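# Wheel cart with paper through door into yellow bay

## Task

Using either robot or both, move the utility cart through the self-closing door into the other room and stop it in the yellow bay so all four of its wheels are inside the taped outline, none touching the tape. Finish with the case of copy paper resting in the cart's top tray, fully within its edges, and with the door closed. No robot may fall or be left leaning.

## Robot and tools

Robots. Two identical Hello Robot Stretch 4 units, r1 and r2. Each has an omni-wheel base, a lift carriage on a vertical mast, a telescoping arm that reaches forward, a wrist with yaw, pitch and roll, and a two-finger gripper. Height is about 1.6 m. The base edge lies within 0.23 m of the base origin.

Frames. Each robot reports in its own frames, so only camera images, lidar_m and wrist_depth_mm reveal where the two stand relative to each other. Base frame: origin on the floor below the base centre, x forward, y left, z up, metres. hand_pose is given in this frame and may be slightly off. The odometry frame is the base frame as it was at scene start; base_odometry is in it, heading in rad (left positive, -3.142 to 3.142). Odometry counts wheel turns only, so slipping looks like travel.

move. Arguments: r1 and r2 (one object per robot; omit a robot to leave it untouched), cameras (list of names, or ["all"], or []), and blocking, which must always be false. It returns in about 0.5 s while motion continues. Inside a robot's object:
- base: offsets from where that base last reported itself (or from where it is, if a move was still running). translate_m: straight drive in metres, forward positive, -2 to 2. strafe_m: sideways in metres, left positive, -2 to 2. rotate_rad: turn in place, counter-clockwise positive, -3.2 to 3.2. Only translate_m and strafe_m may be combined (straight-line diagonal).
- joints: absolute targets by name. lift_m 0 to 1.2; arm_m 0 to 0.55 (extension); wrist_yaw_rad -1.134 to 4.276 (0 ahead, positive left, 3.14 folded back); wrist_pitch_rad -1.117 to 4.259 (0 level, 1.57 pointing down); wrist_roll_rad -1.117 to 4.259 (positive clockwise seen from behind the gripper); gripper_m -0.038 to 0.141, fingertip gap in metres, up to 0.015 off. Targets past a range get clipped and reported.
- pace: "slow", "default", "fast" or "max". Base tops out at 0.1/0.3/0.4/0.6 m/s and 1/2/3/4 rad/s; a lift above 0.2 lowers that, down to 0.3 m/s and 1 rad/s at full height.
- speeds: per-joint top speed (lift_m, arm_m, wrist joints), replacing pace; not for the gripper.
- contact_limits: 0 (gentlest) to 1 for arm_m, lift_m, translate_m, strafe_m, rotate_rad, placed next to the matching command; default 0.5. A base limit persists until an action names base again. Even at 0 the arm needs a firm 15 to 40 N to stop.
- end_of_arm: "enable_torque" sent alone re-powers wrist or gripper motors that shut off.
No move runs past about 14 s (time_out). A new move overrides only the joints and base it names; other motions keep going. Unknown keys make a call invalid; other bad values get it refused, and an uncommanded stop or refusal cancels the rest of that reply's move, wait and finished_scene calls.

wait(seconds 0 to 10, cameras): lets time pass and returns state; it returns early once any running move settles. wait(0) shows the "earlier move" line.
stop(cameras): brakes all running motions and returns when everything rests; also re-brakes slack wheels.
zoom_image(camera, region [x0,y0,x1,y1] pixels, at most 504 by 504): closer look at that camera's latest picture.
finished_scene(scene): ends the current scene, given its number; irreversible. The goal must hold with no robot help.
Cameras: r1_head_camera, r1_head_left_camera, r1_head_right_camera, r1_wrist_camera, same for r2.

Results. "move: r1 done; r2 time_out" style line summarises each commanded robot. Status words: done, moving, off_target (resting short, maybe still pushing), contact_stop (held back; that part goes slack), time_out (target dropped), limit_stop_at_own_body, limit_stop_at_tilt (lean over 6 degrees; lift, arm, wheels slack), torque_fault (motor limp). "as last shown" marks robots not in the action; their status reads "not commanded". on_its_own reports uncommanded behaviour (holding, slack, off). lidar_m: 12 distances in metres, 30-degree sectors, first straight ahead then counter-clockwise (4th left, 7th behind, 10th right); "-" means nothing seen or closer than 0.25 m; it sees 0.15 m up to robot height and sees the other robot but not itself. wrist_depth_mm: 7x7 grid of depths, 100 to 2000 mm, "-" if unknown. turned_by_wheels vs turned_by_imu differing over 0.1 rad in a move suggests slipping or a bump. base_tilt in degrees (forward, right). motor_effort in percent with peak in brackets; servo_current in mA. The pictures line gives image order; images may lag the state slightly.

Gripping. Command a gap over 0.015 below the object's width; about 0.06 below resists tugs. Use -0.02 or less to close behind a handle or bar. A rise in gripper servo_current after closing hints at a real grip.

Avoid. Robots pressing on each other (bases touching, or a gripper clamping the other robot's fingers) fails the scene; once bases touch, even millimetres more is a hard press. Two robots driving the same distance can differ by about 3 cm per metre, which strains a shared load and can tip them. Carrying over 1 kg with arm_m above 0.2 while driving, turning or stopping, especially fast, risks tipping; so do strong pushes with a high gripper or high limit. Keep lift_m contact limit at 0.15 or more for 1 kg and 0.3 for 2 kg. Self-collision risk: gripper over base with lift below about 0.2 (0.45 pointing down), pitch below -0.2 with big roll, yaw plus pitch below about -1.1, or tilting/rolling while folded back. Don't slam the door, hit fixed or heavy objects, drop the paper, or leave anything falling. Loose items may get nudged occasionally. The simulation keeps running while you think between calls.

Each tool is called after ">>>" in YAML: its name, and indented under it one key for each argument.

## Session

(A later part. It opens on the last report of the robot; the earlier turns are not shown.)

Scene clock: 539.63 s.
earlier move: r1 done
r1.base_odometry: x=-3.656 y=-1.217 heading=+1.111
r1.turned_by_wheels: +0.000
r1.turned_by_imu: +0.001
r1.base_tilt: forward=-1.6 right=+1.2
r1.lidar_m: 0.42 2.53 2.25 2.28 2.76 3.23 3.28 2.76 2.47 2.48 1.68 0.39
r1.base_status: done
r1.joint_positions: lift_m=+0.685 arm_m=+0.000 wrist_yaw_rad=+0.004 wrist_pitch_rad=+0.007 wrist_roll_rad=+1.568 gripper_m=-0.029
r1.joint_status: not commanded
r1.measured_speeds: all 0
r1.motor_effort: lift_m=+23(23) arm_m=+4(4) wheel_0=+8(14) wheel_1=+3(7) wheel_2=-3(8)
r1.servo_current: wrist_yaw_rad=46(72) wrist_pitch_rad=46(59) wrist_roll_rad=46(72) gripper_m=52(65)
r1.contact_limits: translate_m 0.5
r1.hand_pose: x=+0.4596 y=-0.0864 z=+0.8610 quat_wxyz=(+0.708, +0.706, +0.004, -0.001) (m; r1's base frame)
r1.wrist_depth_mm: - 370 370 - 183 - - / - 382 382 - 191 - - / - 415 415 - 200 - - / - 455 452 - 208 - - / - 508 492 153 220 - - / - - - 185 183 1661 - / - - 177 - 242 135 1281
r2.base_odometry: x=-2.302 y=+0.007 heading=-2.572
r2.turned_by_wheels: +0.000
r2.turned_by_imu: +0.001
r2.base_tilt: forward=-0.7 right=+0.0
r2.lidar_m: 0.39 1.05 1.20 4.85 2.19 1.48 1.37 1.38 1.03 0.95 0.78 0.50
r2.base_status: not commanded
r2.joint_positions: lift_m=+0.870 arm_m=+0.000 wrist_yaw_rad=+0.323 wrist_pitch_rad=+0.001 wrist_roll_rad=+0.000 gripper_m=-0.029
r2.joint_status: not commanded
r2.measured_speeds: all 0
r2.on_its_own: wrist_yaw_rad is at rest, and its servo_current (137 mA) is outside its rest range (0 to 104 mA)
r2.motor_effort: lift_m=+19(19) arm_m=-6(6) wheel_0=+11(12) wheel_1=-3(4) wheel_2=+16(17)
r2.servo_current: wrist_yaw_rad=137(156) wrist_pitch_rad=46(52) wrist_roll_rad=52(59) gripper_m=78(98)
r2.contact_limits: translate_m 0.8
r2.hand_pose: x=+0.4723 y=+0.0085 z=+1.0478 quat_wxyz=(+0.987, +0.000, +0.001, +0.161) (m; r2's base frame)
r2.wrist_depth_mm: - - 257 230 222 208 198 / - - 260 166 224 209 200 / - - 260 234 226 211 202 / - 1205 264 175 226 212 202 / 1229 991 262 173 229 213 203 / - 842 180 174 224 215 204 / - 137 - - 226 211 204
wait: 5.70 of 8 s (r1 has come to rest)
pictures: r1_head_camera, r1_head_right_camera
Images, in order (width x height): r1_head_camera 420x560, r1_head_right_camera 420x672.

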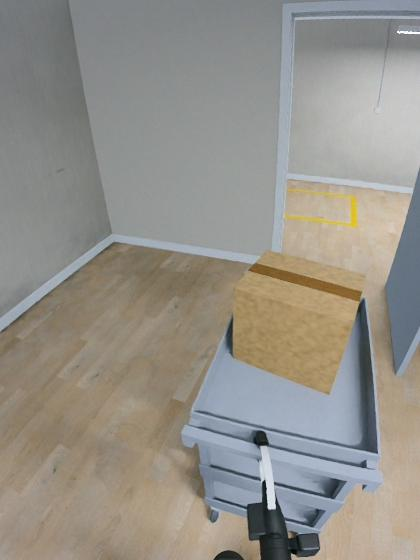

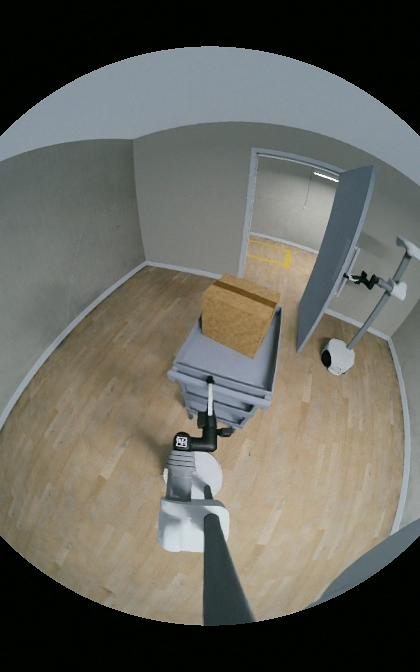

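>>> move:
  blocking: false
  r1: {"base":{"strafe_m":0.12},"pace":"slow","contact_limits":{"strafe_m":0.5}}

>>> wait:
  seconds: 3

>>> move:
  blocking: false
  r1: {"base":{"translate_m":0.44,"strafe_m":-0.2},"pace":"slow","contact_limits":{"translate_m":0.5}}

>>> wait:
  seconds: 8
  cameras: ["r1_head_camera","r1_head_right_camera"]

Scene clock: 552.13 s.
move: r1 moving
r1.base_odometry: x=-3.668 y=-1.210 heading=+1.111
r1.turned_by_wheels: +0.000
r1.turned_by_imu: +0.000
r1.base_tilt: forward=-1.6 right=+1.3
r1.lidar_m: 0.42 2.50 2.24 2.27 2.76 3.24 3.28 2.75 2.48 2.48 0.48 0.40
r1.base_status: strafe_m moving
r1.joint_positions: lift_m=+0.685 arm_m=+0.000 wrist_yaw_rad=+0.003 wrist_pitch_rad=+0.007 wrist_roll_rad=+1.568 gripper_m=-0.029
r1.joint_status: not commanded
r1.measured_speeds: translate_m=+0.000 strafe_m=+0.057 rotate_rad=-0.001 lift_m=+0.000 arm_m=+0.000 wrist_yaw_rad=+0.000 wrist_pitch_rad=+0.000 wrist_roll_rad=+0.000
r1.motor_effort: lift_m=+23(23) arm_m=+2(4) wheel_0=-10(10) wheel_1=+6(8) wheel_2=+0(2)
r1.servo_current: wrist_yaw_rad=39(59) wrist_pitch_rad=46(52) wrist_roll_rad=46(65) gripper_m=52(59)
r1.contact_limits: strafe_m 0.5
r1.hand_pose: x=+0.4595 y=-0.0867 z=+0.8609 quat_wxyz=(+0.708, +0.706, +0.003, -0.001) (m; r1's base frame)
r1.wrist_depth_mm: - 433 430 - 188 - - / - 384 389 - 197 - - / - 415 418 145 204 - - / - 455 452 150 213 - - / - 496 488 156 223 1756 - / - - 211 166 181 1576 - / - - 177 - 243 135 1255
r2.base_odometry: x=-2.302 y=+0.007 heading=-2.572
r2.turned_by_wheels: +0.000
r2.turned_by_imu: +0.000
r2.base_tilt: forward=-0.6 right=+0.0
r2.lidar_m: 0.39 1.05 1.22 4.85 2.19 1.48 1.36 1.37 1.02 0.93 0.79 0.51
r2.base_status: not commanded
r2.joint_positions: lift_m=+0.870 arm_m=+0.000 wrist_yaw_rad=+0.323 wrist_pitch_rad=+0.001 wrist_roll_rad=+0.000 gripper_m=-0.029
r2.joint_status: not commanded
r2.measured_speeds: all 0
r2.motor_effort: lift_m=+19(19) arm_m=-6(6) wheel_0=+11(12) wheel_1=-3(3) wheel_2=+17(17)
r2.servo_current: wrist_yaw_rad=143(150) wrist_pitch_rad=46(46) wrist_roll_rad=39(59) gripper_m=91(98)
r2.contact_limits: translate_m 0.8
r2.hand_pose: x=+0.4723 y=+0.0085 z=+1.0478 quat_wxyz=(+0.987, +0.000, +0.001, +0.161) (m; r2's base frame)
r2.wrist_depth_mm: - - 258 232 222 208 198 / - - 259 166 224 211 200 / - - 260 234 226 211 200 / - 1229 263 174 227 212 202 / 1229 991 263 173 229 212 203 / - 854 179 173 223 215 204 / - 137 - - 226 211 205
pictures: none

Scene clock: 554.00 s.
earlier move: r1 done
r1.base_odometry: x=-3.763 y=-1.163 heading=+1.110
r1.turned_by_wheels: -0.001
r1.turned_by_imu: -0.001
r1.base_tilt: forward=-1.6 right=+1.3
r1.lidar_m: 0.44 2.39 2.16 2.18 2.64 3.20 3.23 2.85 2.59 2.60 0.40 0.39
r1.base_status: done
r1.joint_positions: lift_m=+0.685 arm_m=+0.000 wrist_yaw_rad=-0.006 wrist_pitch_rad=+0.007 wrist_roll_rad=+1.568 gripper_m=-0.029
r1.joint_status: not commanded
r1.measured_speeds: all 0
r1.motor_effort: lift_m=+23(23) arm_m=-4(4) wheel_0=-7(17) wheel_1=+1(8) wheel_2=-2(3)
r1.servo_current: wrist_yaw_rad=59(72) wrist_pitch_rad=46(59) wrist_roll_rad=26(65) gripper_m=59(59)
r1.contact_limits: strafe_m 0.5
r1.hand_pose: x=+0.4588 y=-0.0892 z=+0.8609 quat_wxyz=(+0.708, +0.706, +0.000, -0.005) (m; r1's base frame)
r1.wrist_depth_mm: - 357 355 120 177 177 - / - 387 387 - 186 - - / - 424 424 - 197 - - / - 477 466 - 208 - - / - - 517 152 223 1661 - / - - 187 167 181 1618 1205 / - - 182 148 252 1464 1182
r2.base_odometry: x=-2.302 y=+0.007 heading=-2.572
r2.turned_by_wheels: +0.000
r2.turned_by_imu: +0.000
r2.base_tilt: forward=-0.7 right=+0.0
r2.lidar_m: 0.40 1.12 1.23 4.85 2.15 1.47 1.37 1.40 1.04 0.93 0.78 0.50
r2.base_status: not commanded
r2.joint_positions: lift_m=+0.870 arm_m=+0.000 wrist_yaw_rad=+0.323 wrist_pitch_rad=+0.001 wrist_roll_rad=+0.000 gripper_m=-0.029
r2.joint_status: not commanded
r2.measured_speeds: all 0
r2.on_its_own: wrist_yaw_rad is at rest, and its servo_current (137 mA) is outside its rest range (0 to 104 mA)
r2.motor_effort: lift_m=+19(19) arm_m=-6(6) wheel_0=+11(12) wheel_1=-3(3) wheel_2=+17(17)
r2.servo_current: wrist_yaw_rad=137(150) wrist_pitch_rad=39(46) wrist_roll_rad=39(59) gripper_m=85(98)
r2.contact_limits: translate_m 0.8
r2.hand_pose: x=+0.4723 y=+0.0085 z=+1.0478 quat_wxyz=(+0.987, +0.000, +0.001, +0.161) (m; r2's base frame)
r2.wrist_depth_mm: - - 256 230 222 208 198 / - - 259 166 225 209 200 / - - 263 233 225 210 201 / - 1229 263 175 227 212 202 / 1160 1078 264 173 229 213 204 / - 854 179 173 224 215 204 / 1336 144 266 - 226 211 205
wait: 1.87 of 3 s (r1 has come to rest)
pictures: none

Scene clock: 554.50 s.
move: r1 moving
r1.base_odometry: x=-3.753 y=-1.155 heading=+1.111
r1.turned_by_wheels: +0.000
r1.turned_by_imu: +0.000
r1.base_tilt: forward=-1.6 right=+1.2
r1.lidar_m: 0.43 2.39 2.14 2.16 2.67 3.21 3.26 2.85 2.56 2.62 0.41 0.36
r1.base_status: translate_m moving; strafe_m moving
r1.joint_positions: lift_m=+0.685 arm_m=+0.000 wrist_yaw_rad=-0.005 wrist_pitch_rad=+0.007 wrist_roll_rad=+1.568 gripper_m=-0.029
r1.joint_status: not commanded
r1.measured_speeds: translate_m=+0.047 strafe_m=-0.021 rotate_rad=+0.001 lift_m=+0.000 arm_m=+0.000 wrist_yaw_rad=+0.020 wrist_pitch_rad=+0.000 wrist_roll_rad=+0.000
r1.motor_effort: lift_m=+23(23) arm_m=+2(4) wheel_0=+10(10) wheel_1=+2(5) wheel_2=-10(10)
r1.servo_current: wrist_yaw_rad=65(65) wrist_pitch_rad=39(52) wrist_roll_rad=46(65) gripper_m=52(59)
r1.contact_limits: translate_m 0.5
r1.hand_pose: x=+0.4588 y=-0.0887 z=+0.8609 quat_wxyz=(+0.708, +0.706, +0.001, -0.004) (m; r1's base frame)
r1.wrist_depth_mm: - 353 351 116 171 171 - / - 379 384 120 180 - - / - 418 421 - 191 - - / - 469 466 137 203 - - / - - 521 146 218 1661 - / - - - - 183 1618 1229 / - - 180 - 249 136 1229
r2.base_odometry: x=-2.302 y=+0.007 heading=-2.572
r2.turned_by_wheels: +0.000
r2.turned_by_imu: +0.000
r2.base_tilt: forward=-0.6 right=+0.0
r2.lidar_m: 0.40 1.11 1.27 4.86 2.20 1.47 1.35 1.40 1.02 0.94 0.77 0.52
r2.base_status: not commanded
r2.joint_positions: lift_m=+0.870 arm_m=+0.000 wrist_yaw_rad=+0.323 wrist_pitch_rad=+0.001 wrist_roll_rad=+0.000 gripper_m=-0.029
r2.joint_status: not commanded
r2.measured_speeds: all 0
r2.motor_effort: lift_m=+19(19) arm_m=-6(6) wheel_0=+12(12) wheel_1=-3(3) wheel_2=+16(17)
r2.servo_current: wrist_yaw_rad=137(143) wrist_pitch_rad=39(46) wrist_roll_rad=46(59) gripper_m=85(98)
r2.contact_limits: translate_m 0.8
r2.hand_pose: x=+0.4723 y=+0.0085 z=+1.0478 quat_wxyz=(+0.987, +0.000, +0.001, +0.161) (m; r2's base frame)
r2.wrist_depth_mm: - - 258 231 223 208 199 / - - 260 166 224 209 200 / - - 262 234 225 210 200 / - 1229 264 175 227 211 202 / 1308 1060 263 173 229 213 204 / - 854 180 173 223 215 204 / 1336 144 265 - 226 211 206
pictures: none

Scene clock: 560.03 s.
earlier move: r1 done
r1.base_odometry: x=-3.389 y=-0.858 heading=+1.111
r1.turned_by_wheels: +0.000
r1.turned_by_imu: +0.002
r1.base_tilt: forward=-1.6 right=+1.3
r1.lidar_m: 0.42 2.43 2.18 2.21 2.71 3.64 3.70 2.82 2.54 2.58 0.35 0.35
r1.base_status: done
r1.joint_positions: lift_m=+0.685 arm_m=+0.000 wrist_yaw_rad=+0.006 wrist_pitch_rad=+0.007 wrist_roll_rad=+1.568 gripper_m=-0.029
r1.joint_status: not commanded
r1.measured_speeds: all 0
r1.motor_effort: lift_m=+23(23) arm_m=+4(4) wheel_0=+7(15) wheel_1=+3(8) wheel_2=-1(11)
r1.servo_current: wrist_yaw_rad=72(78) wrist_pitch_rad=46(65) wrist_roll_rad=52(65) gripper_m=52(65)
r1.contact_limits: translate_m 0.5
r1.hand_pose: x=+0.4598 y=-0.0857 z=+0.8609 quat_wxyz=(+0.708, +0.706, +0.005, +0.000) (m; r1's base frame)
r1.wrist_depth_mm: 338 336 340 - 147 147 - / 1708 377 377 - 160 161 - / 1756 427 433 104 175 - - / - 496 500 117 193 627 - / - - - - 216 1618 - / - - - 162 181 1708 1255 / - - 176 139 274 330 1138
r2.base_odometry: x=-2.302 y=+0.007 heading=-2.572
r2.turned_by_wheels: +0.000
r2.turned_by_imu: +0.001
r2.base_tilt: forward=-0.6 right=+0.0
r2.lidar_m: 0.40 0.84 1.42 4.84 2.17 1.45 1.37 1.38 1.02 0.95 0.77 0.50
r2.base_status: not commanded
r2.joint_positions: lift_m=+0.870 arm_m=+0.000 wrist_yaw_rad=+0.323 wrist_pitch_rad=+0.001 wrist_roll_rad=+0.000 gripper_m=-0.029
r2.joint_status: not commanded
r2.measured_speeds: all 0
r2.on_its_own: wrist_yaw_rad is at rest, and its servo_current (137 mA) is outside its rest range (0 to 104 mA)
r2.motor_effort: lift_m=+19(19) arm_m=-6(6) wheel_0=+12(12) wheel_1=-3(4) wheel_2=+16(17)
r2.servo_current: wrist_yaw_rad=137(150) wrist_pitch_rad=39(46) wrist_roll_rad=46(59) gripper_m=91(98)
r2.contact_limits: translate_m 0.8
r2.hand_pose: x=+0.4723 y=+0.0085 z=+1.0478 quat_wxyz=(+0.987, +0.000, +0.001, +0.161) (m; r2's base frame)
r2.wrist_depth_mm: - - 258 231 222 208 198 / - - 259 166 224 210 200 / - - 262 234 225 211 201 / - - 263 174 227 212 202 / - 1229 265 173 229 213 203 / - 931 182 173 223 213 204 / - 946 268 - 226 211 206
wait: 5.53 of 8 s (r1 has come to rest)
pictures: r1_head_camera, r1_head_right_camera
Images, in order (width x height): r1_head_camera 420x560, r1_head_right_camera 420x672.

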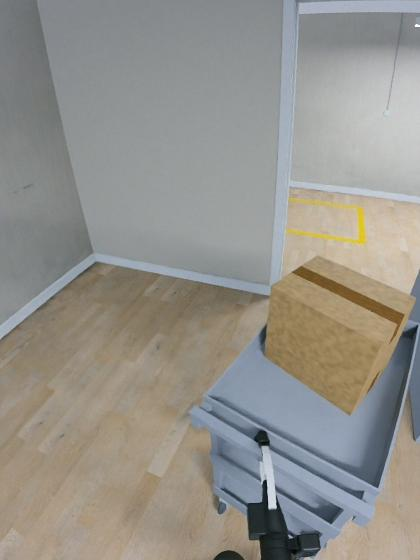

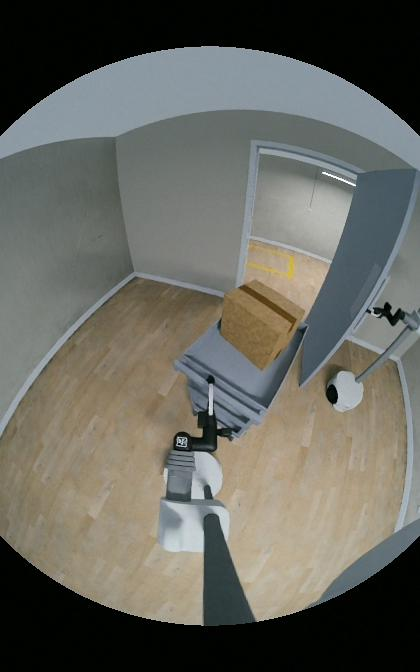

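>>> move:
  blocking: false
  r1: {"base":{"translate_m":0.28,"strafe_m":-0.28},"pace":"slow","contact_limits":{"translate_m":0.5}}

>>> wait:
  seconds: 8
  cameras: ["r1_head_camera","r1_head_right_camera"]

Scene clock: 569.67 s.
move: r1 moving
r1.base_odometry: x=-3.376 y=-0.854 heading=+1.111
r1.turned_by_wheels: +0.000
r1.turned_by_imu: +0.000
r1.base_tilt: forward=-1.6 right=+1.3
r1.lidar_m: 0.43 2.43 2.20 2.21 2.70 3.68 3.72 2.80 2.54 2.55 0.39 0.35
r1.base_status: translate_m moving; strafe_m moving
r1.joint_positions: lift_m=+0.685 arm_m=+0.000 wrist_yaw_rad=+0.006 wrist_pitch_rad=+0.007 wrist_roll_rad=+1.568 gripper_m=-0.029
r1.joint_status: not commanded
r1.measured_speeds: translate_m=+0.036 strafe_m=-0.035 rotate_rad=+0.003 lift_m=+0.000 arm_m=+0.000 wrist_yaw_rad=+0.000 wrist_pitch_rad=+0.000 wrist_roll_rad=+0.000
r1.motor_effort: lift_m=+23(23) arm_m=+4(4) wheel_0=+12(13) wheel_1=-2(4) wheel_2=-4(6)
r1.servo_current: wrist_yaw_rad=72(72) wrist_pitch_rad=59(59) wrist_roll_rad=52(52) gripper_m=46(59)
r1.contact_limits: translate_m 0.5
r1.hand_pose: x=+0.4598 y=-0.0857 z=+0.8609 quat_wxyz=(+0.708, +0.706, +0.005, +0.000) (m; r1's base frame)
r1.wrist_depth_mm: 345 334 336 - 147 146 - / 1708 373 379 - 158 158 - / 1756 424 433 104 173 - - / - 480 496 114 192 615 - / - - - - 215 1661 - / - - - 154 183 1618 1229 / - - 176 138 273 334 1138
r2.base_odometry: x=-2.302 y=+0.007 heading=-2.572
r2.turned_by_wheels: +0.000
r2.turned_by_imu: +0.000
r2.base_tilt: forward=-0.7 right=+0.0
r2.lidar_m: 0.39 0.83 1.42 4.85 2.18 1.50 1.37 1.38 1.03 0.95 0.78 0.52
r2.base_status: not commanded
r2.joint_positions: lift_m=+0.870 arm_m=+0.000 wrist_yaw_rad=+0.323 wrist_pitch_rad=+0.001 wrist_roll_rad=+0.000 gripper_m=-0.029
r2.joint_status: not commanded
r2.measured_speeds: all 0
r2.motor_effort: lift_m=+19(19) arm_m=-6(6) wheel_0=+11(12) wheel_1=-3(3) wheel_2=+17(17)
r2.servo_current: wrist_yaw_rad=150(150) wrist_pitch_rad=46(46) wrist_roll_rad=46(52) gripper_m=85(98)
r2.contact_limits: translate_m 0.8
r2.hand_pose: x=+0.4723 y=+0.0085 z=+1.0478 quat_wxyz=(+0.987, +0.000, +0.001, +0.161) (m; r2's base frame)
r2.wrist_depth_mm: - - 258 231 222 209 198 / - - 259 166 224 209 200 / - - 263 234 225 211 201 / - - 264 174 227 211 202 / - - 265 174 228 213 204 / - 946 182 173 223 215 204 / - 931 266 - 227 211 204
pictures: none

Scene clock: 574.37 s.
earlier move: r1 done
r1.base_odometry: x=-3.014 y=-0.731 heading=+1.111
r1.turned_by_wheels: +0.000
r1.turned_by_imu: +0.001
r1.base_tilt: forward=-1.6 right=+1.2
r1.lidar_m: 0.45 2.14 2.35 2.38 2.91 4.01 4.07 2.63 2.38 1.08 0.36 0.35
r1.base_status: done
r1.joint_positions: lift_m=+0.685 arm_m=+0.000 wrist_yaw_rad=+0.006 wrist_pitch_rad=+0.007 wrist_roll_rad=+1.568 gripper_m=-0.029
r1.joint_status: not commanded
r1.measured_speeds: all 0
r1.motor_effort: lift_m=+23(23) arm_m=+3(4) wheel_0=+7(17) wheel_1=-1(5) wheel_2=-1(6)
r1.servo_current: wrist_yaw_rad=52(78) wrist_pitch_rad=59(59) wrist_roll_rad=46(72) gripper_m=59(59)
r1.contact_limits: translate_m 0.5
r1.hand_pose: x=+0.4598 y=-0.0857 z=+0.8609 quat_wxyz=(+0.708, +0.706, +0.005, +0.000) (m; r1's base frame)
r1.wrist_depth_mm: 342 334 336 - 144 146 - / - 375 379 - 156 154 - / - 433 433 104 173 - - / 1661 488 496 113 191 580 - / - - - - 214 1618 - / - - 181 154 183 1618 1255 / - - 165 136 278 342 349
r2.base_odometry: x=-2.302 y=+0.007 heading=-2.572
r2.turned_by_wheels: +0.000
r2.turned_by_imu: +0.001
r2.base_tilt: forward=-0.6 right=+0.0
r2.lidar_m: 0.39 0.77 1.07 4.85 2.16 1.49 1.36 1.38 1.02 0.94 0.78 0.51
r2.base_status: not commanded
r2.joint_positions: lift_m=+0.870 arm_m=+0.000 wrist_yaw_rad=+0.323 wrist_pitch_rad=+0.001 wrist_roll_rad=+0.000 gripper_m=-0.029
r2.joint_status: not commanded
r2.measured_speeds: all 0
r2.on_its_own: wrist_yaw_rad is at rest, and its servo_current (124 mA) is outside its rest range (0 to 104 mA)
r2.motor_effort: lift_m=+19(19) arm_m=-6(6) wheel_0=+12(12) wheel_1=-3(3) wheel_2=+17(17)
r2.servo_current: wrist_yaw_rad=124(150) wrist_pitch_rad=39(46) wrist_roll_rad=52(65) gripper_m=91(98)
r2.contact_limits: translate_m 0.8
r2.hand_pose: x=+0.4723 y=+0.0085 z=+1.0478 quat_wxyz=(+0.987, +0.000, +0.001, +0.161) (m; r2's base frame)
r2.wrist_depth_mm: - - 256 231 222 208 199 / - - 262 166 224 210 200 / - - 260 234 226 210 200 / - - 263 175 226 211 202 / 960 - 265 173 229 213 203 / - - 180 174 223 213 205 / - - 627 - 228 211 204
wait: 4.70 of 8 s (r1 has come to rest)
pictures: r1_head_camera, r1_head_right_camera
Images, in order (width x height): r1_head_camera 420x560, r1_head_right_camera 420x672.

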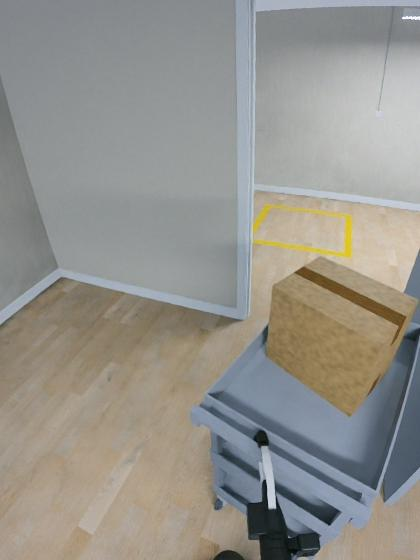

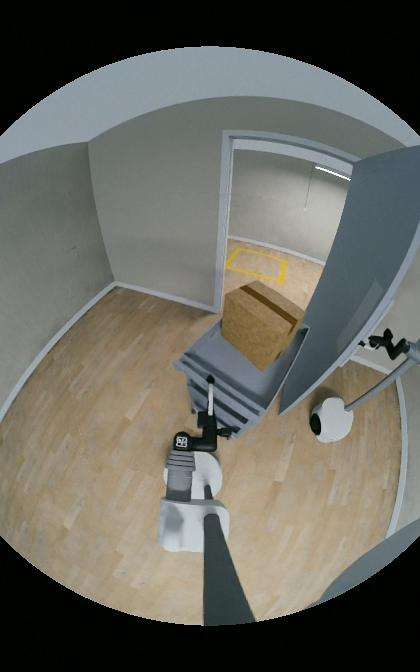

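>>> move:
  blocking: false
  r1: {"base":{"translate_m":-0.06,"strafe_m":-0.15},"pace":"slow","contact_limits":{"translate_m":0.4}}

>>> wait:
  seconds: 5
  cameras: ["r1_head_camera","r1_head_right_camera"]

Scene clock: 582.23 s.
move: r1 moving
r1.base_odometry: x=-3.005 y=-0.740 heading=+1.113
r1.turned_by_wheels: +0.001
r1.turned_by_imu: +0.001
r1.base_tilt: forward=-1.6 right=+1.2
r1.lidar_m: 0.43 2.16 2.35 2.39 2.92 4.03 4.08 2.63 2.37 1.06 0.39 0.33
r1.base_status: translate_m moving; strafe_m moving
r1.joint_positions: lift_m=+0.685 arm_m=+0.000 wrist_yaw_rad=+0.006 wrist_pitch_rad=+0.007 wrist_roll_rad=+1.568 gripper_m=-0.029
r1.joint_status: not commanded
r1.measured_speeds: translate_m=-0.019 strafe_m=-0.046 rotate_rad=+0.003 lift_m=+0.000 arm_m=+0.000 wrist_yaw_rad=+0.000 wrist_pitch_rad=+0.000 wrist_roll_rad=+0.000
r1.motor_effort: lift_m=+23(23) arm_m=+3(4) wheel_0=+9(12) wheel_1=-4(6) wheel_2=+6(7)
r1.servo_current: wrist_yaw_rad=65(65) wrist_pitch_rad=46(52) wrist_roll_rad=46(65) gripper_m=52(59)
r1.contact_limits: translate_m 0.4
r1.hand_pose: x=+0.4598 y=-0.0857 z=+0.8609 quat_wxyz=(+0.708, +0.706, +0.005, +0.000) (m; r1's base frame)
r1.wrist_depth_mm: 345 334 336 - 145 145 - / - 375 379 - 156 154 - / - 430 433 104 172 - - / 1618 500 484 113 191 591 - / - - - - 215 1661 - / - - 181 153 185 1661 1229 / - - 164 147 277 345 351
r2.base_odometry: x=-2.302 y=+0.007 heading=-2.572
r2.turned_by_wheels: +0.000
r2.turned_by_imu: +0.000
r2.base_tilt: forward=-0.7 right=+0.0
r2.lidar_m: 0.39 0.75 1.05 4.83 2.17 1.48 1.35 1.41 1.02 0.94 0.77 0.50
r2.base_status: not commanded
r2.joint_positions: lift_m=+0.870 arm_m=+0.000 wrist_yaw_rad=+0.323 wrist_pitch_rad=+0.001 wrist_roll_rad=+0.000 gripper_m=-0.029
r2.joint_status: not commanded
r2.measured_speeds: all 0
r2.motor_effort: lift_m=+19(19) arm_m=-6(6) wheel_0=+12(12) wheel_1=-3(3) wheel_2=+16(17)
r2.servo_current: wrist_yaw_rad=130(150) wrist_pitch_rad=39(46) wrist_roll_rad=39(52) gripper_m=91(91)
r2.contact_limits: translate_m 0.8
r2.hand_pose: x=+0.4723 y=+0.0085 z=+1.0478 quat_wxyz=(+0.987, +0.000, +0.001, +0.161) (m; r2's base frame)
r2.wrist_depth_mm: - - 257 230 222 208 198 / - - 260 166 224 209 200 / - - 260 234 226 211 201 / - - 263 175 226 211 202 / 931 - 265 173 228 213 202 / - - 180 174 223 215 204 / - - 597 - 226 211 205
pictures: none

Scene clock: 584.63 s.
earlier move: r1 done
r1.base_odometry: x=-2.906 y=-0.851 heading=+1.112
r1.turned_by_wheels: -0.001
r1.turned_by_imu: -0.001
r1.base_tilt: forward=-1.6 right=+1.3
r1.lidar_m: 0.43 2.15 2.50 2.54 3.08 4.03 3.84 2.45 2.23 1.06 0.43 0.38
r1.base_status: done
r1.joint_positions: lift_m=+0.685 arm_m=+0.000 wrist_yaw_rad=+0.006 wrist_pitch_rad=+0.007 wrist_roll_rad=+1.568 gripper_m=-0.029
r1.joint_status: not commanded
r1.measured_speeds: all 0
r1.motor_effort: lift_m=+23(23) arm_m=-4(4) wheel_0=+3(13) wheel_1=-3(8) wheel_2=+6(10)
r1.servo_current: wrist_yaw_rad=65(78) wrist_pitch_rad=39(59) wrist_roll_rad=52(65) gripper_m=59(59)
r1.contact_limits: translate_m 0.4
r1.hand_pose: x=+0.4598 y=-0.0857 z=+0.8609 quat_wxyz=(+0.708, +0.706, +0.005, +0.000) (m; r1's base frame)
r1.wrist_depth_mm: - 351 355 117 173 174 - / - 379 382 122 185 - - / - 415 418 - 195 - - / - 462 466 - 206 - - / - 500 508 150 222 1708 - / - - 181 173 231 1661 1281 / - - 164 144 177 1430 1255
r2.base_odometry: x=-2.302 y=+0.007 heading=-2.572
r2.turned_by_wheels: +0.000
r2.turned_by_imu: +0.000
r2.base_tilt: forward=-0.6 right=+0.0
r2.lidar_m: 0.39 0.66 0.94 4.84 2.21 1.48 1.36 1.39 1.04 0.96 0.75 0.49
r2.base_status: not commanded
r2.joint_positions: lift_m=+0.870 arm_m=+0.000 wrist_yaw_rad=+0.323 wrist_pitch_rad=+0.001 wrist_roll_rad=+0.000 gripper_m=-0.029
r2.joint_status: not commanded
r2.measured_speeds: all 0
r2.on_its_own: wrist_yaw_rad is at rest, and its servo_current (124 mA) is outside its rest range (0 to 104 mA)
r2.motor_effort: lift_m=+19(19) arm_m=-6(6) wheel_0=+12(12) wheel_1=-3(3) wheel_2=+16(17)
r2.servo_current: wrist_yaw_rad=124(150) wrist_pitch_rad=39(52) wrist_roll_rad=46(59) gripper_m=85(104)
r2.contact_limits: translate_m 0.8
r2.hand_pose: x=+0.4723 y=+0.0085 z=+1.0478 quat_wxyz=(+0.987, +0.000, +0.001, +0.161) (m; r2's base frame)
r2.wrist_depth_mm: - - 258 230 222 208 198 / - - 260 166 224 209 201 / - - 262 235 225 210 201 / - - 262 175 227 211 202 / 854 - 265 173 228 213 203 / - 741 180 173 224 214 204 / - 154 473 - 227 211 205
wait: 2.40 of 5 s (r1 has come to rest)
pictures: r1_head_camera, r1_head_right_camera
Images, in order (width x height): r1_head_camera 420x560, r1_head_right_camera 420x672.

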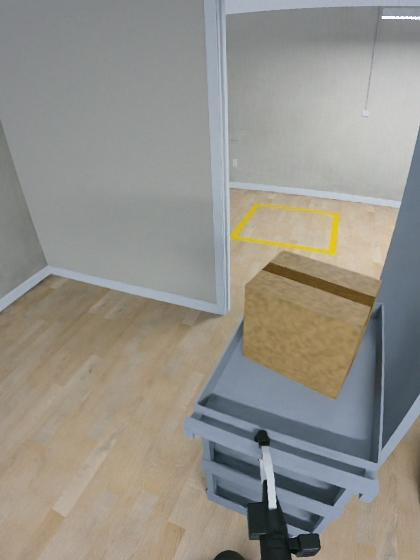

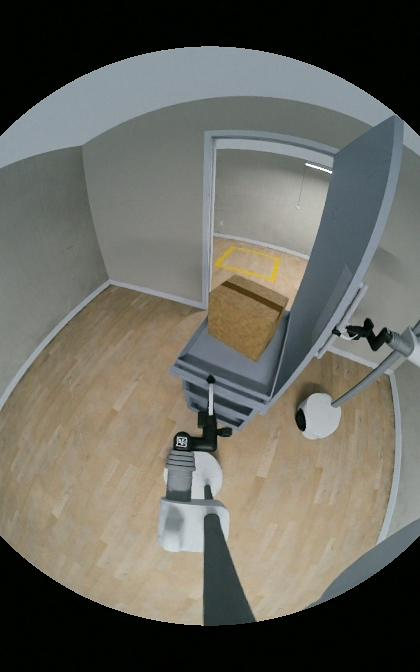

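>>> move:
  blocking: false
  r1: {"base":{"translate_m":-0.06,"strafe_m":-0.08},"pace":"slow","contact_limits":{"translate_m":0.4}}

>>> wait:
  seconds: 5
  cameras: ["r1_head_camera","r1_head_right_camera"]

Scene clock: 598.73 s.
move: r1 moving
r1.base_odometry: x=-2.900 y=-0.862 heading=+1.113
r1.turned_by_wheels: +0.001
r1.turned_by_imu: +0.000
r1.base_tilt: forward=-1.6 right=+1.2
r1.lidar_m: 0.41 2.15 2.50 2.55 3.12 4.04 3.84 2.45 2.21 1.05 0.79 0.39
r1.base_status: translate_m moving; strafe_m moving
r1.joint_positions: lift_m=+0.685 arm_m=+0.000 wrist_yaw_rad=+0.006 wrist_pitch_rad=+0.007 wrist_roll_rad=+1.568 gripper_m=-0.029
r1.joint_status: not commanded
r1.measured_speeds: translate_m=-0.029 strafe_m=-0.039 rotate_rad=-0.001 lift_m=+0.000 arm_m=+0.000 wrist_yaw_rad=+0.000 wrist_pitch_rad=+0.000 wrist_roll_rad=+0.000
r1.motor_effort: lift_m=+23(23) arm_m=-3(4) wheel_0=+4(7) wheel_1=-5(9) wheel_2=+8(10)
r1.servo_current: wrist_yaw_rad=52(65) wrist_pitch_rad=52(52) wrist_roll_rad=52(59) gripper_m=59(59)
r1.contact_limits: translate_m 0.4
r1.hand_pose: x=+0.4598 y=-0.0857 z=+0.8609 quat_wxyz=(+0.708, +0.706, +0.005, +0.000) (m; r1's base frame)
r1.wrist_depth_mm: - 353 357 119 175 - - / - 379 379 - 185 - - / - 415 418 - 196 - - / - 466 466 - 208 - - / - 496 504 151 222 1661 - / - - 181 172 232 1661 1229 / - - 164 143 178 1464 1229
r2.base_odometry: x=-2.302 y=+0.007 heading=-2.572
r2.turned_by_wheels: +0.000
r2.turned_by_imu: +0.000
r2.base_tilt: forward=-0.7 right=+0.0
r2.lidar_m: 0.39 0.63 0.96 4.84 2.21 1.49 1.36 1.40 1.04 0.94 0.78 0.52
r2.base_status: not commanded
r2.joint_positions: lift_m=+0.870 arm_m=+0.000 wrist_yaw_rad=+0.323 wrist_pitch_rad=+0.001 wrist_roll_rad=+0.000 gripper_m=-0.029
r2.joint_status: not commanded
r2.measured_speeds: all 0
r2.motor_effort: lift_m=+19(19) arm_m=-6(6) wheel_0=+11(12) wheel_1=-3(3) wheel_2=+17(17)
r2.servo_current: wrist_yaw_rad=124(150) wrist_pitch_rad=33(46) wrist_roll_rad=52(59) gripper_m=91(98)
r2.contact_limits: translate_m 0.8
r2.hand_pose: x=+0.4723 y=+0.0085 z=+1.0478 quat_wxyz=(+0.987, +0.000, +0.001, +0.161) (m; r2's base frame)
r2.wrist_depth_mm: - - 257 230 223 208 198 / - - 259 166 225 210 200 / - - 263 234 226 211 201 / - - 263 175 227 212 203 / 831 - 264 173 228 212 203 / - 741 182 173 223 214 204 / - 154 459 - 227 211 205
pictures: none

Scene clock: 600.50 s.
earlier move: r1 done
r1.base_odometry: x=-2.861 y=-0.940 heading=+1.112
r1.turned_by_wheels: +0.000
r1.turned_by_imu: -0.001
r1.base_tilt: forward=-1.5 right=+1.3
r1.lidar_m: 0.40 2.22 2.59 2.63 3.25 4.00 3.65 2.35 2.13 2.15 0.90 0.40
r1.base_status: done
r1.joint_positions: lift_m=+0.685 arm_m=+0.000 wrist_yaw_rad=+0.004 wrist_pitch_rad=+0.007 wrist_roll_rad=+1.568 gripper_m=-0.029
r1.joint_status: not commanded
r1.measured_speeds: all 0
r1.motor_effort: lift_m=+23(23) arm_m=-4(4) wheel_0=+0(7) wheel_1=-4(9) wheel_2=+5(10)
r1.servo_current: wrist_yaw_rad=52(65) wrist_pitch_rad=46(59) wrist_roll_rad=39(59) gripper_m=59(59)
r1.contact_limits: translate_m 0.4
r1.hand_pose: x=+0.4596 y=-0.0862 z=+0.8609 quat_wxyz=(+0.708, +0.706, +0.004, -0.001) (m; r1's base frame)
r1.wrist_depth_mm: - - - - 195 - - / - 387 394 146 204 - - / - 415 421 149 210 - - / - 452 449 156 217 - - / 1661 480 484 162 227 - - / - - 187 178 231 1808 - / - - 163 160 244 1464 1229
r2.base_odometry: x=-2.302 y=+0.007 heading=-2.572
r2.turned_by_wheels: +0.000
r2.turned_by_imu: +0.000
r2.base_tilt: forward=-0.6 right=+0.0
r2.lidar_m: 0.42 0.59 0.85 4.83 2.16 1.50 1.34 1.39 1.01 0.95 0.76 0.52
r2.base_status: not commanded
r2.joint_positions: lift_m=+0.870 arm_m=+0.000 wrist_yaw_rad=+0.323 wrist_pitch_rad=+0.001 wrist_roll_rad=+0.000 gripper_m=-0.029
r2.joint_status: not commanded
r2.measured_speeds: all 0
r2.on_its_own: wrist_yaw_rad is at rest, and its servo_current (130 mA) is outside its rest range (0 to 104 mA)
r2.motor_effort: lift_m=+19(19) arm_m=-6(6) wheel_0=+11(12) wheel_1=-3(3) wheel_2=+17(17)
r2.servo_current: wrist_yaw_rad=130(150) wrist_pitch_rad=46(52) wrist_roll_rad=52(59) gripper_m=85(98)
r2.contact_limits: translate_m 0.8
r2.hand_pose: x=+0.4723 y=+0.0085 z=+1.0478 quat_wxyz=(+0.987, +0.000, +0.001, +0.161) (m; r2's base frame)
r2.wrist_depth_mm: - - 258 231 223 208 199 / - - 260 165 224 210 200 / - - 262 234 225 211 201 / - - 263 174 227 212 203 / - - 265 173 229 213 203 / 668 691 179 173 223 214 204 / - 154 - - 227 211 206
wait: 1.77 of 5 s (r1 has come to rest)
pictures: r1_head_camera, r1_head_right_camera
Images, in order (width x height): r1_head_camera 420x560, r1_head_right_camera 420x672.

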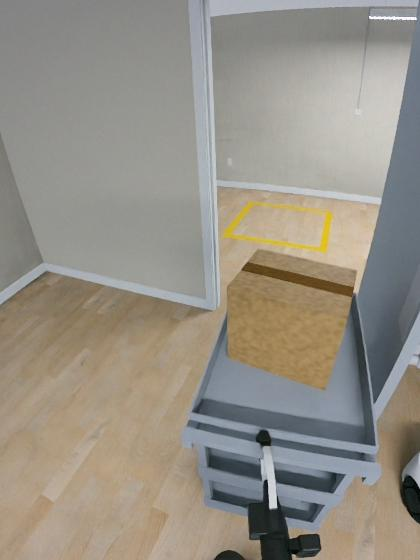

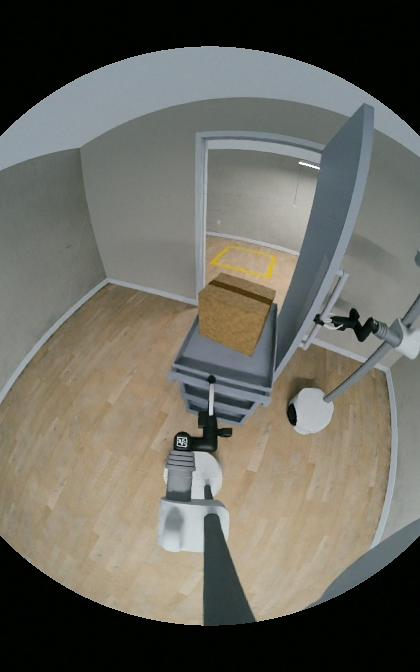

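>>> move:
  blocking: false
  r1: {"base":{"translate_m":-0.54,"strafe_m":0.1},"pace":"slow","contact_limits":{"translate_m":0.5}}

>>> wait:
  seconds: 9
  cameras: ["r1_head_camera","r1_head_right_camera"]

Scene clock: 611.03 s.
move: r1 moving
r1.base_odometry: x=-2.868 y=-0.950 heading=+1.112
r1.turned_by_wheels: -0.001
r1.turned_by_imu: -0.001
r1.base_tilt: forward=-1.5 right=+1.3
r1.lidar_m: 0.40 2.22 2.61 2.62 3.21 3.98 3.69 2.34 2.12 2.13 0.91 0.42
r1.base_status: translate_m moving; strafe_m moving
r1.joint_positions: lift_m=+0.685 arm_m=+0.000 wrist_yaw_rad=+0.003 wrist_pitch_rad=+0.007 wrist_roll_rad=+1.568 gripper_m=-0.029
r1.joint_status: not commanded
r1.measured_speeds: translate_m=-0.049 strafe_m=+0.009 rotate_rad=+0.001 lift_m=+0.000 arm_m=+0.000 wrist_yaw_rad=+0.000 wrist_pitch_rad=+0.000 wrist_roll_rad=+0.000
r1.motor_effort: lift_m=+23(23) arm_m=-4(4) wheel_0=-12(12) wheel_1=-5(8) wheel_2=+9(10)
r1.servo_current: wrist_yaw_rad=52(65) wrist_pitch_rad=46(59) wrist_roll_rad=46(52) gripper_m=52(59)
r1.contact_limits: translate_m 0.5
r1.hand_pose: x=+0.4595 y=-0.0867 z=+0.8609 quat_wxyz=(+0.708, +0.706, +0.003, -0.001) (m; r1's base frame)
r1.wrist_depth_mm: - - - 142 198 - - / - 387 397 147 205 - - / - 418 421 151 212 - - / - 452 449 158 219 - - / 1661 480 484 163 227 - - / - - 187 181 181 1756 - / - - 164 161 243 1430 1336
r2.base_odometry: x=-2.302 y=+0.007 heading=-2.572
r2.turned_by_wheels: +0.000
r2.turned_by_imu: +0.000
r2.base_tilt: forward=-0.7 right=+0.0
r2.lidar_m: 0.40 0.59 0.87 4.82 2.20 1.48 1.37 1.38 1.03 0.92 0.79 0.53
r2.base_status: not commanded
r2.joint_positions: lift_m=+0.870 arm_m=+0.000 wrist_yaw_rad=+0.323 wrist_pitch_rad=+0.001 wrist_roll_rad=+0.000 gripper_m=-0.029
r2.joint_status: not commanded
r2.measured_speeds: all 0
r2.motor_effort: lift_m=+19(19) arm_m=-6(6) wheel_0=+11(12) wheel_1=-3(4) wheel_2=+16(17)
r2.servo_current: wrist_yaw_rad=137(143) wrist_pitch_rad=46(46) wrist_roll_rad=52(52) gripper_m=91(91)
r2.contact_limits: translate_m 0.8
r2.hand_pose: x=+0.4723 y=+0.0085 z=+1.0478 quat_wxyz=(+0.987, +0.000, +0.001, +0.161) (m; r2's base frame)
r2.wrist_depth_mm: - - 257 230 223 208 198 / - - 259 166 225 209 200 / - - 262 234 226 211 201 / - - 264 175 226 212 202 / - - 266 174 229 213 203 / 661 - 179 173 223 215 205 / 597 154 - - 226 211 205
pictures: none

Scene clock: 617.30 s.
earlier move: r1 done
r1.base_odometry: x=-3.190 y=-1.379 heading=+1.111
r1.turned_by_wheels: +0.000
r1.turned_by_imu: -0.003
r1.base_tilt: forward=-1.6 right=+1.3
r1.lidar_m: 0.39 2.86 2.70 2.74 3.33 3.45 3.50 2.26 2.04 2.06 1.30 0.42
r1.base_status: done
r1.joint_positions: lift_m=+0.685 arm_m=+0.000 wrist_yaw_rad=-0.003 wrist_pitch_rad=+0.007 wrist_roll_rad=+1.568 gripper_m=-0.029
r1.joint_status: not commanded
r1.measured_speeds: all 0
r1.motor_effort: lift_m=+22(23) arm_m=-3(4) wheel_0=-9(15) wheel_1=-3(8) wheel_2=+2(11)
r1.servo_current: wrist_yaw_rad=59(78) wrist_pitch_rad=46(59) wrist_roll_rad=52(85) gripper_m=59(65)
r1.contact_limits: translate_m 0.5
r1.hand_pose: x=+0.4591 y=-0.0881 z=+0.8609 quat_wxyz=(+0.708, +0.706, +0.002, -0.003) (m; r1's base frame)
r1.wrist_depth_mm: - - - 211 214 - - / 1863 433 410 158 218 - - / - 421 424 220 221 - - / - 442 442 164 226 - - / - 469 469 227 230 - - / - 504 480 179 182 1708 - / - - 178 172 237 1430 -
r2.base_odometry: x=-2.302 y=+0.007 heading=-2.572
r2.turned_by_wheels: +0.000
r2.turned_by_imu: +0.001
r2.base_tilt: forward=-0.7 right=+0.1
r2.lidar_m: 0.39 0.61 0.70 1.37 2.21 1.47 1.36 1.40 1.01 0.95 0.76 0.52
r2.base_status: not commanded
r2.joint_positions: lift_m=+0.870 arm_m=+0.000 wrist_yaw_rad=+0.323 wrist_pitch_rad=+0.001 wrist_roll_rad=+0.000 gripper_m=-0.029
r2.joint_status: not commanded
r2.measured_speeds: all 0
r2.on_its_own: wrist_yaw_rad is at rest, and its servo_current (143 mA) is outside its rest range (0 to 104 mA)
r2.motor_effort: lift_m=+19(19) arm_m=-6(6) wheel_0=+11(12) wheel_1=-3(4) wheel_2=+16(17)
r2.servo_current: wrist_yaw_rad=143(150) wrist_pitch_rad=46(46) wrist_roll_rad=39(59) gripper_m=78(98)
r2.contact_limits: translate_m 0.8
r2.hand_pose: x=+0.4723 y=+0.0085 z=+1.0478 quat_wxyz=(+0.987, +0.000, +0.001, +0.161) (m; r2's base frame)
r2.wrist_depth_mm: - - 257 230 222 208 199 / - - 259 165 224 210 200 / - - 262 234 225 211 202 / - - 263 175 227 211 202 / 539 683 266 174 229 212 203 / 535 647 180 173 224 214 204 / 539 145 268 - 226 211 205
wait: 6.27 of 9 s (r1 has come to rest)
pictures: r1_head_camera, r1_head_right_camera
Images, in order (width x height): r1_head_camera 420x560, r1_head_right_camera 420x672.

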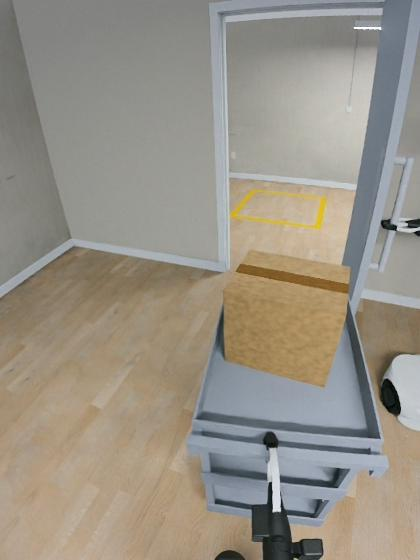

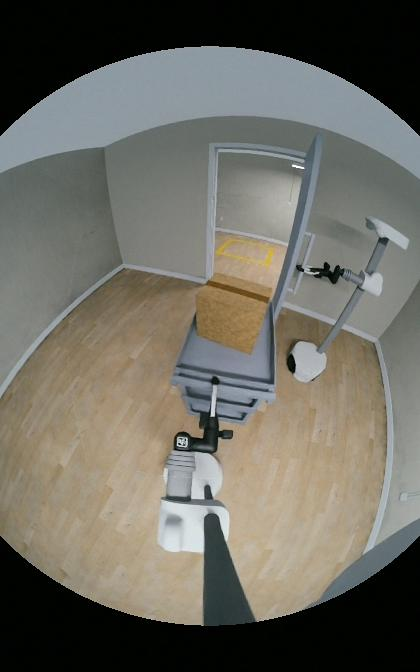

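>>> move:
  blocking: false
  r1: {"base":{"translate_m":0.5,"strafe_m":-0.08},"pace":"slow","contact_limits":{"translate_m":0.5}}

>>> wait:
  seconds: 9
  cameras: ["r1_head_camera","r1_head_right_camera"]

Scene clock: 624.80 s.
move: r1 moving
r1.base_odometry: x=-3.183 y=-1.369 heading=+1.111
r1.turned_by_wheels: +0.000
r1.turned_by_imu: +0.000
r1.base_tilt: forward=-1.6 right=+1.3
r1.lidar_m: 0.41 2.84 2.69 2.72 3.28 3.47 3.49 2.26 2.03 2.06 1.30 0.41
r1.base_status: translate_m moving; strafe_m moving
r1.joint_positions: lift_m=+0.685 arm_m=+0.000 wrist_yaw_rad=-0.003 wrist_pitch_rad=+0.007 wrist_roll_rad=+1.568 gripper_m=-0.029
r1.joint_status: not commanded
r1.measured_speeds: translate_m=+0.048 strafe_m=-0.007 rotate_rad=+0.001 lift_m=+0.000 arm_m=+0.000 wrist_yaw_rad=+0.000 wrist_pitch_rad=+0.000 wrist_roll_rad=+0.000
r1.motor_effort: lift_m=+23(23) arm_m=+4(4) wheel_0=+7(7) wheel_1=+2(5) wheel_2=-10(12)
r1.servo_current: wrist_yaw_rad=59(72) wrist_pitch_rad=46(59) wrist_roll_rad=59(65) gripper_m=52(59)
r1.contact_limits: translate_m 0.5
r1.hand_pose: x=+0.4590 y=-0.0882 z=+0.8609 quat_wxyz=(+0.708, +0.706, +0.001, -0.003) (m; r1's base frame)
r1.wrist_depth_mm: - - - 211 214 - - / 1863 477 413 159 218 - - / - 421 424 219 221 - - / - 439 442 164 225 - - / - 473 466 167 229 - - / - 500 484 182 182 1756 - / - - 177 158 236 1430 -
r2.base_odometry: x=-2.302 y=+0.007 heading=-2.572
r2.turned_by_wheels: +0.000
r2.turned_by_imu: +0.000
r2.base_tilt: forward=-0.7 right=+0.0
r2.lidar_m: 0.40 0.60 0.69 1.38 2.18 1.47 1.37 1.39 1.04 0.94 0.77 0.50
r2.base_status: not commanded
r2.joint_positions: lift_m=+0.870 arm_m=+0.000 wrist_yaw_rad=+0.323 wrist_pitch_rad=+0.001 wrist_roll_rad=+0.000 gripper_m=-0.029
r2.joint_status: not commanded
r2.measured_speeds: all 0
r2.motor_effort: lift_m=+19(19) arm_m=-6(6) wheel_0=+11(12) wheel_1=-3(3) wheel_2=+17(17)
r2.servo_current: wrist_yaw_rad=137(150) wrist_pitch_rad=46(46) wrist_roll_rad=52(59) gripper_m=85(98)
r2.contact_limits: translate_m 0.8
r2.hand_pose: x=+0.4723 y=+0.0085 z=+1.0478 quat_wxyz=(+0.987, +0.000, +0.001, +0.161) (m; r2's base frame)
r2.wrist_depth_mm: - - 257 230 222 208 198 / - - 260 166 224 209 200 / - - 260 234 225 211 201 / - - 264 174 226 212 202 / 525 668 264 173 228 213 203 / 525 640 179 173 223 214 204 / 525 145 - - 227 210 205
pictures: none

Scene clock: 630.63 s.
earlier move: r1 done
r1.base_odometry: x=-2.896 y=-0.967 heading=+1.112
r1.turned_by_wheels: +0.001
r1.turned_by_imu: -0.001
r1.base_tilt: forward=-1.6 right=+1.3
r1.lidar_m: 0.43 2.25 2.58 2.62 3.22 3.95 3.70 2.35 2.13 2.16 0.90 0.39
r1.base_status: done
r1.joint_positions: lift_m=+0.685 arm_m=+0.000 wrist_yaw_rad=+0.004 wrist_pitch_rad=+0.007 wrist_roll_rad=+1.568 gripper_m=-0.029
r1.joint_status: not commanded
r1.measured_speeds: all 0
r1.motor_effort: lift_m=+23(23) arm_m=+4(4) wheel_0=+8(16) wheel_1=+5(7) wheel_2=-3(12)
r1.servo_current: wrist_yaw_rad=33(72) wrist_pitch_rad=52(59) wrist_roll_rad=59(72) gripper_m=52(65)
r1.contact_limits: translate_m 0.5
r1.hand_pose: x=+0.4596 y=-0.0863 z=+0.8609 quat_wxyz=(+0.708, +0.706, +0.004, -0.001) (m; r1's base frame)
r1.wrist_depth_mm: - 445 433 - 185 - - / - 379 382 - 193 - - / - 413 415 - 202 - - / - 455 452 148 211 - - / 1756 492 496 155 222 - - / - - 182 172 229 1618 - / - 143 176 145 246 1464 1308
r2.base_odometry: x=-2.302 y=+0.007 heading=-2.572
r2.turned_by_wheels: +0.000
r2.turned_by_imu: +0.001
r2.base_tilt: forward=-0.6 right=+0.0
r2.lidar_m: 0.41 0.59 0.90 4.86 2.19 1.50 1.32 1.42 1.03 0.94 0.78 0.50
r2.base_status: not commanded
r2.joint_positions: lift_m=+0.870 arm_m=+0.000 wrist_yaw_rad=+0.323 wrist_pitch_rad=+0.001 wrist_roll_rad=+0.000 gripper_m=-0.029
r2.joint_status: not commanded
r2.measured_speeds: all 0
r2.on_its_own: wrist_yaw_rad is at rest, and its servo_current (130 mA) is outside its rest range (0 to 104 mA)
r2.motor_effort: lift_m=+19(19) arm_m=-6(7) wheel_0=+12(12) wheel_1=-3(4) wheel_2=+17(17)
r2.servo_current: wrist_yaw_rad=130(150) wrist_pitch_rad=39(46) wrist_roll_rad=33(65) gripper_m=98(98)
r2.contact_limits: translate_m 0.8
r2.hand_pose: x=+0.4723 y=+0.0085 z=+1.0478 quat_wxyz=(+0.987, +0.000, +0.001, +0.161) (m; r2's base frame)
r2.wrist_depth_mm: - - 257 231 222 208 198 / - - 258 166 224 209 200 / - - 260 234 225 211 202 / - - 264 174 227 211 202 / - - 264 173 229 213 203 / 707 707 180 173 222 215 205 / 521 145 - - 226 211 205
wait: 5.83 of 9 s (r1 has come to rest)
pictures: r1_head_camera, r1_head_right_camera
Images, in order (width x height): r1_head_camera 420x560, r1_head_right_camera 420x672.

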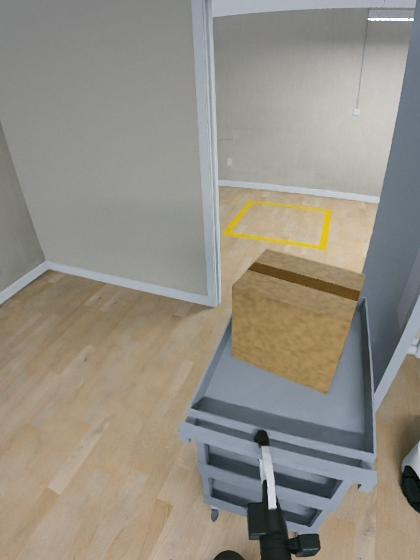

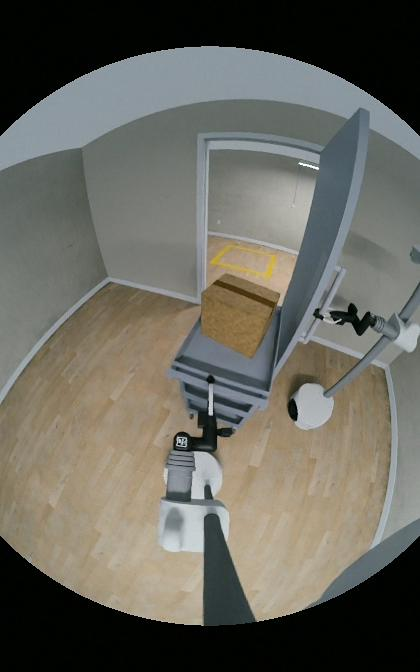

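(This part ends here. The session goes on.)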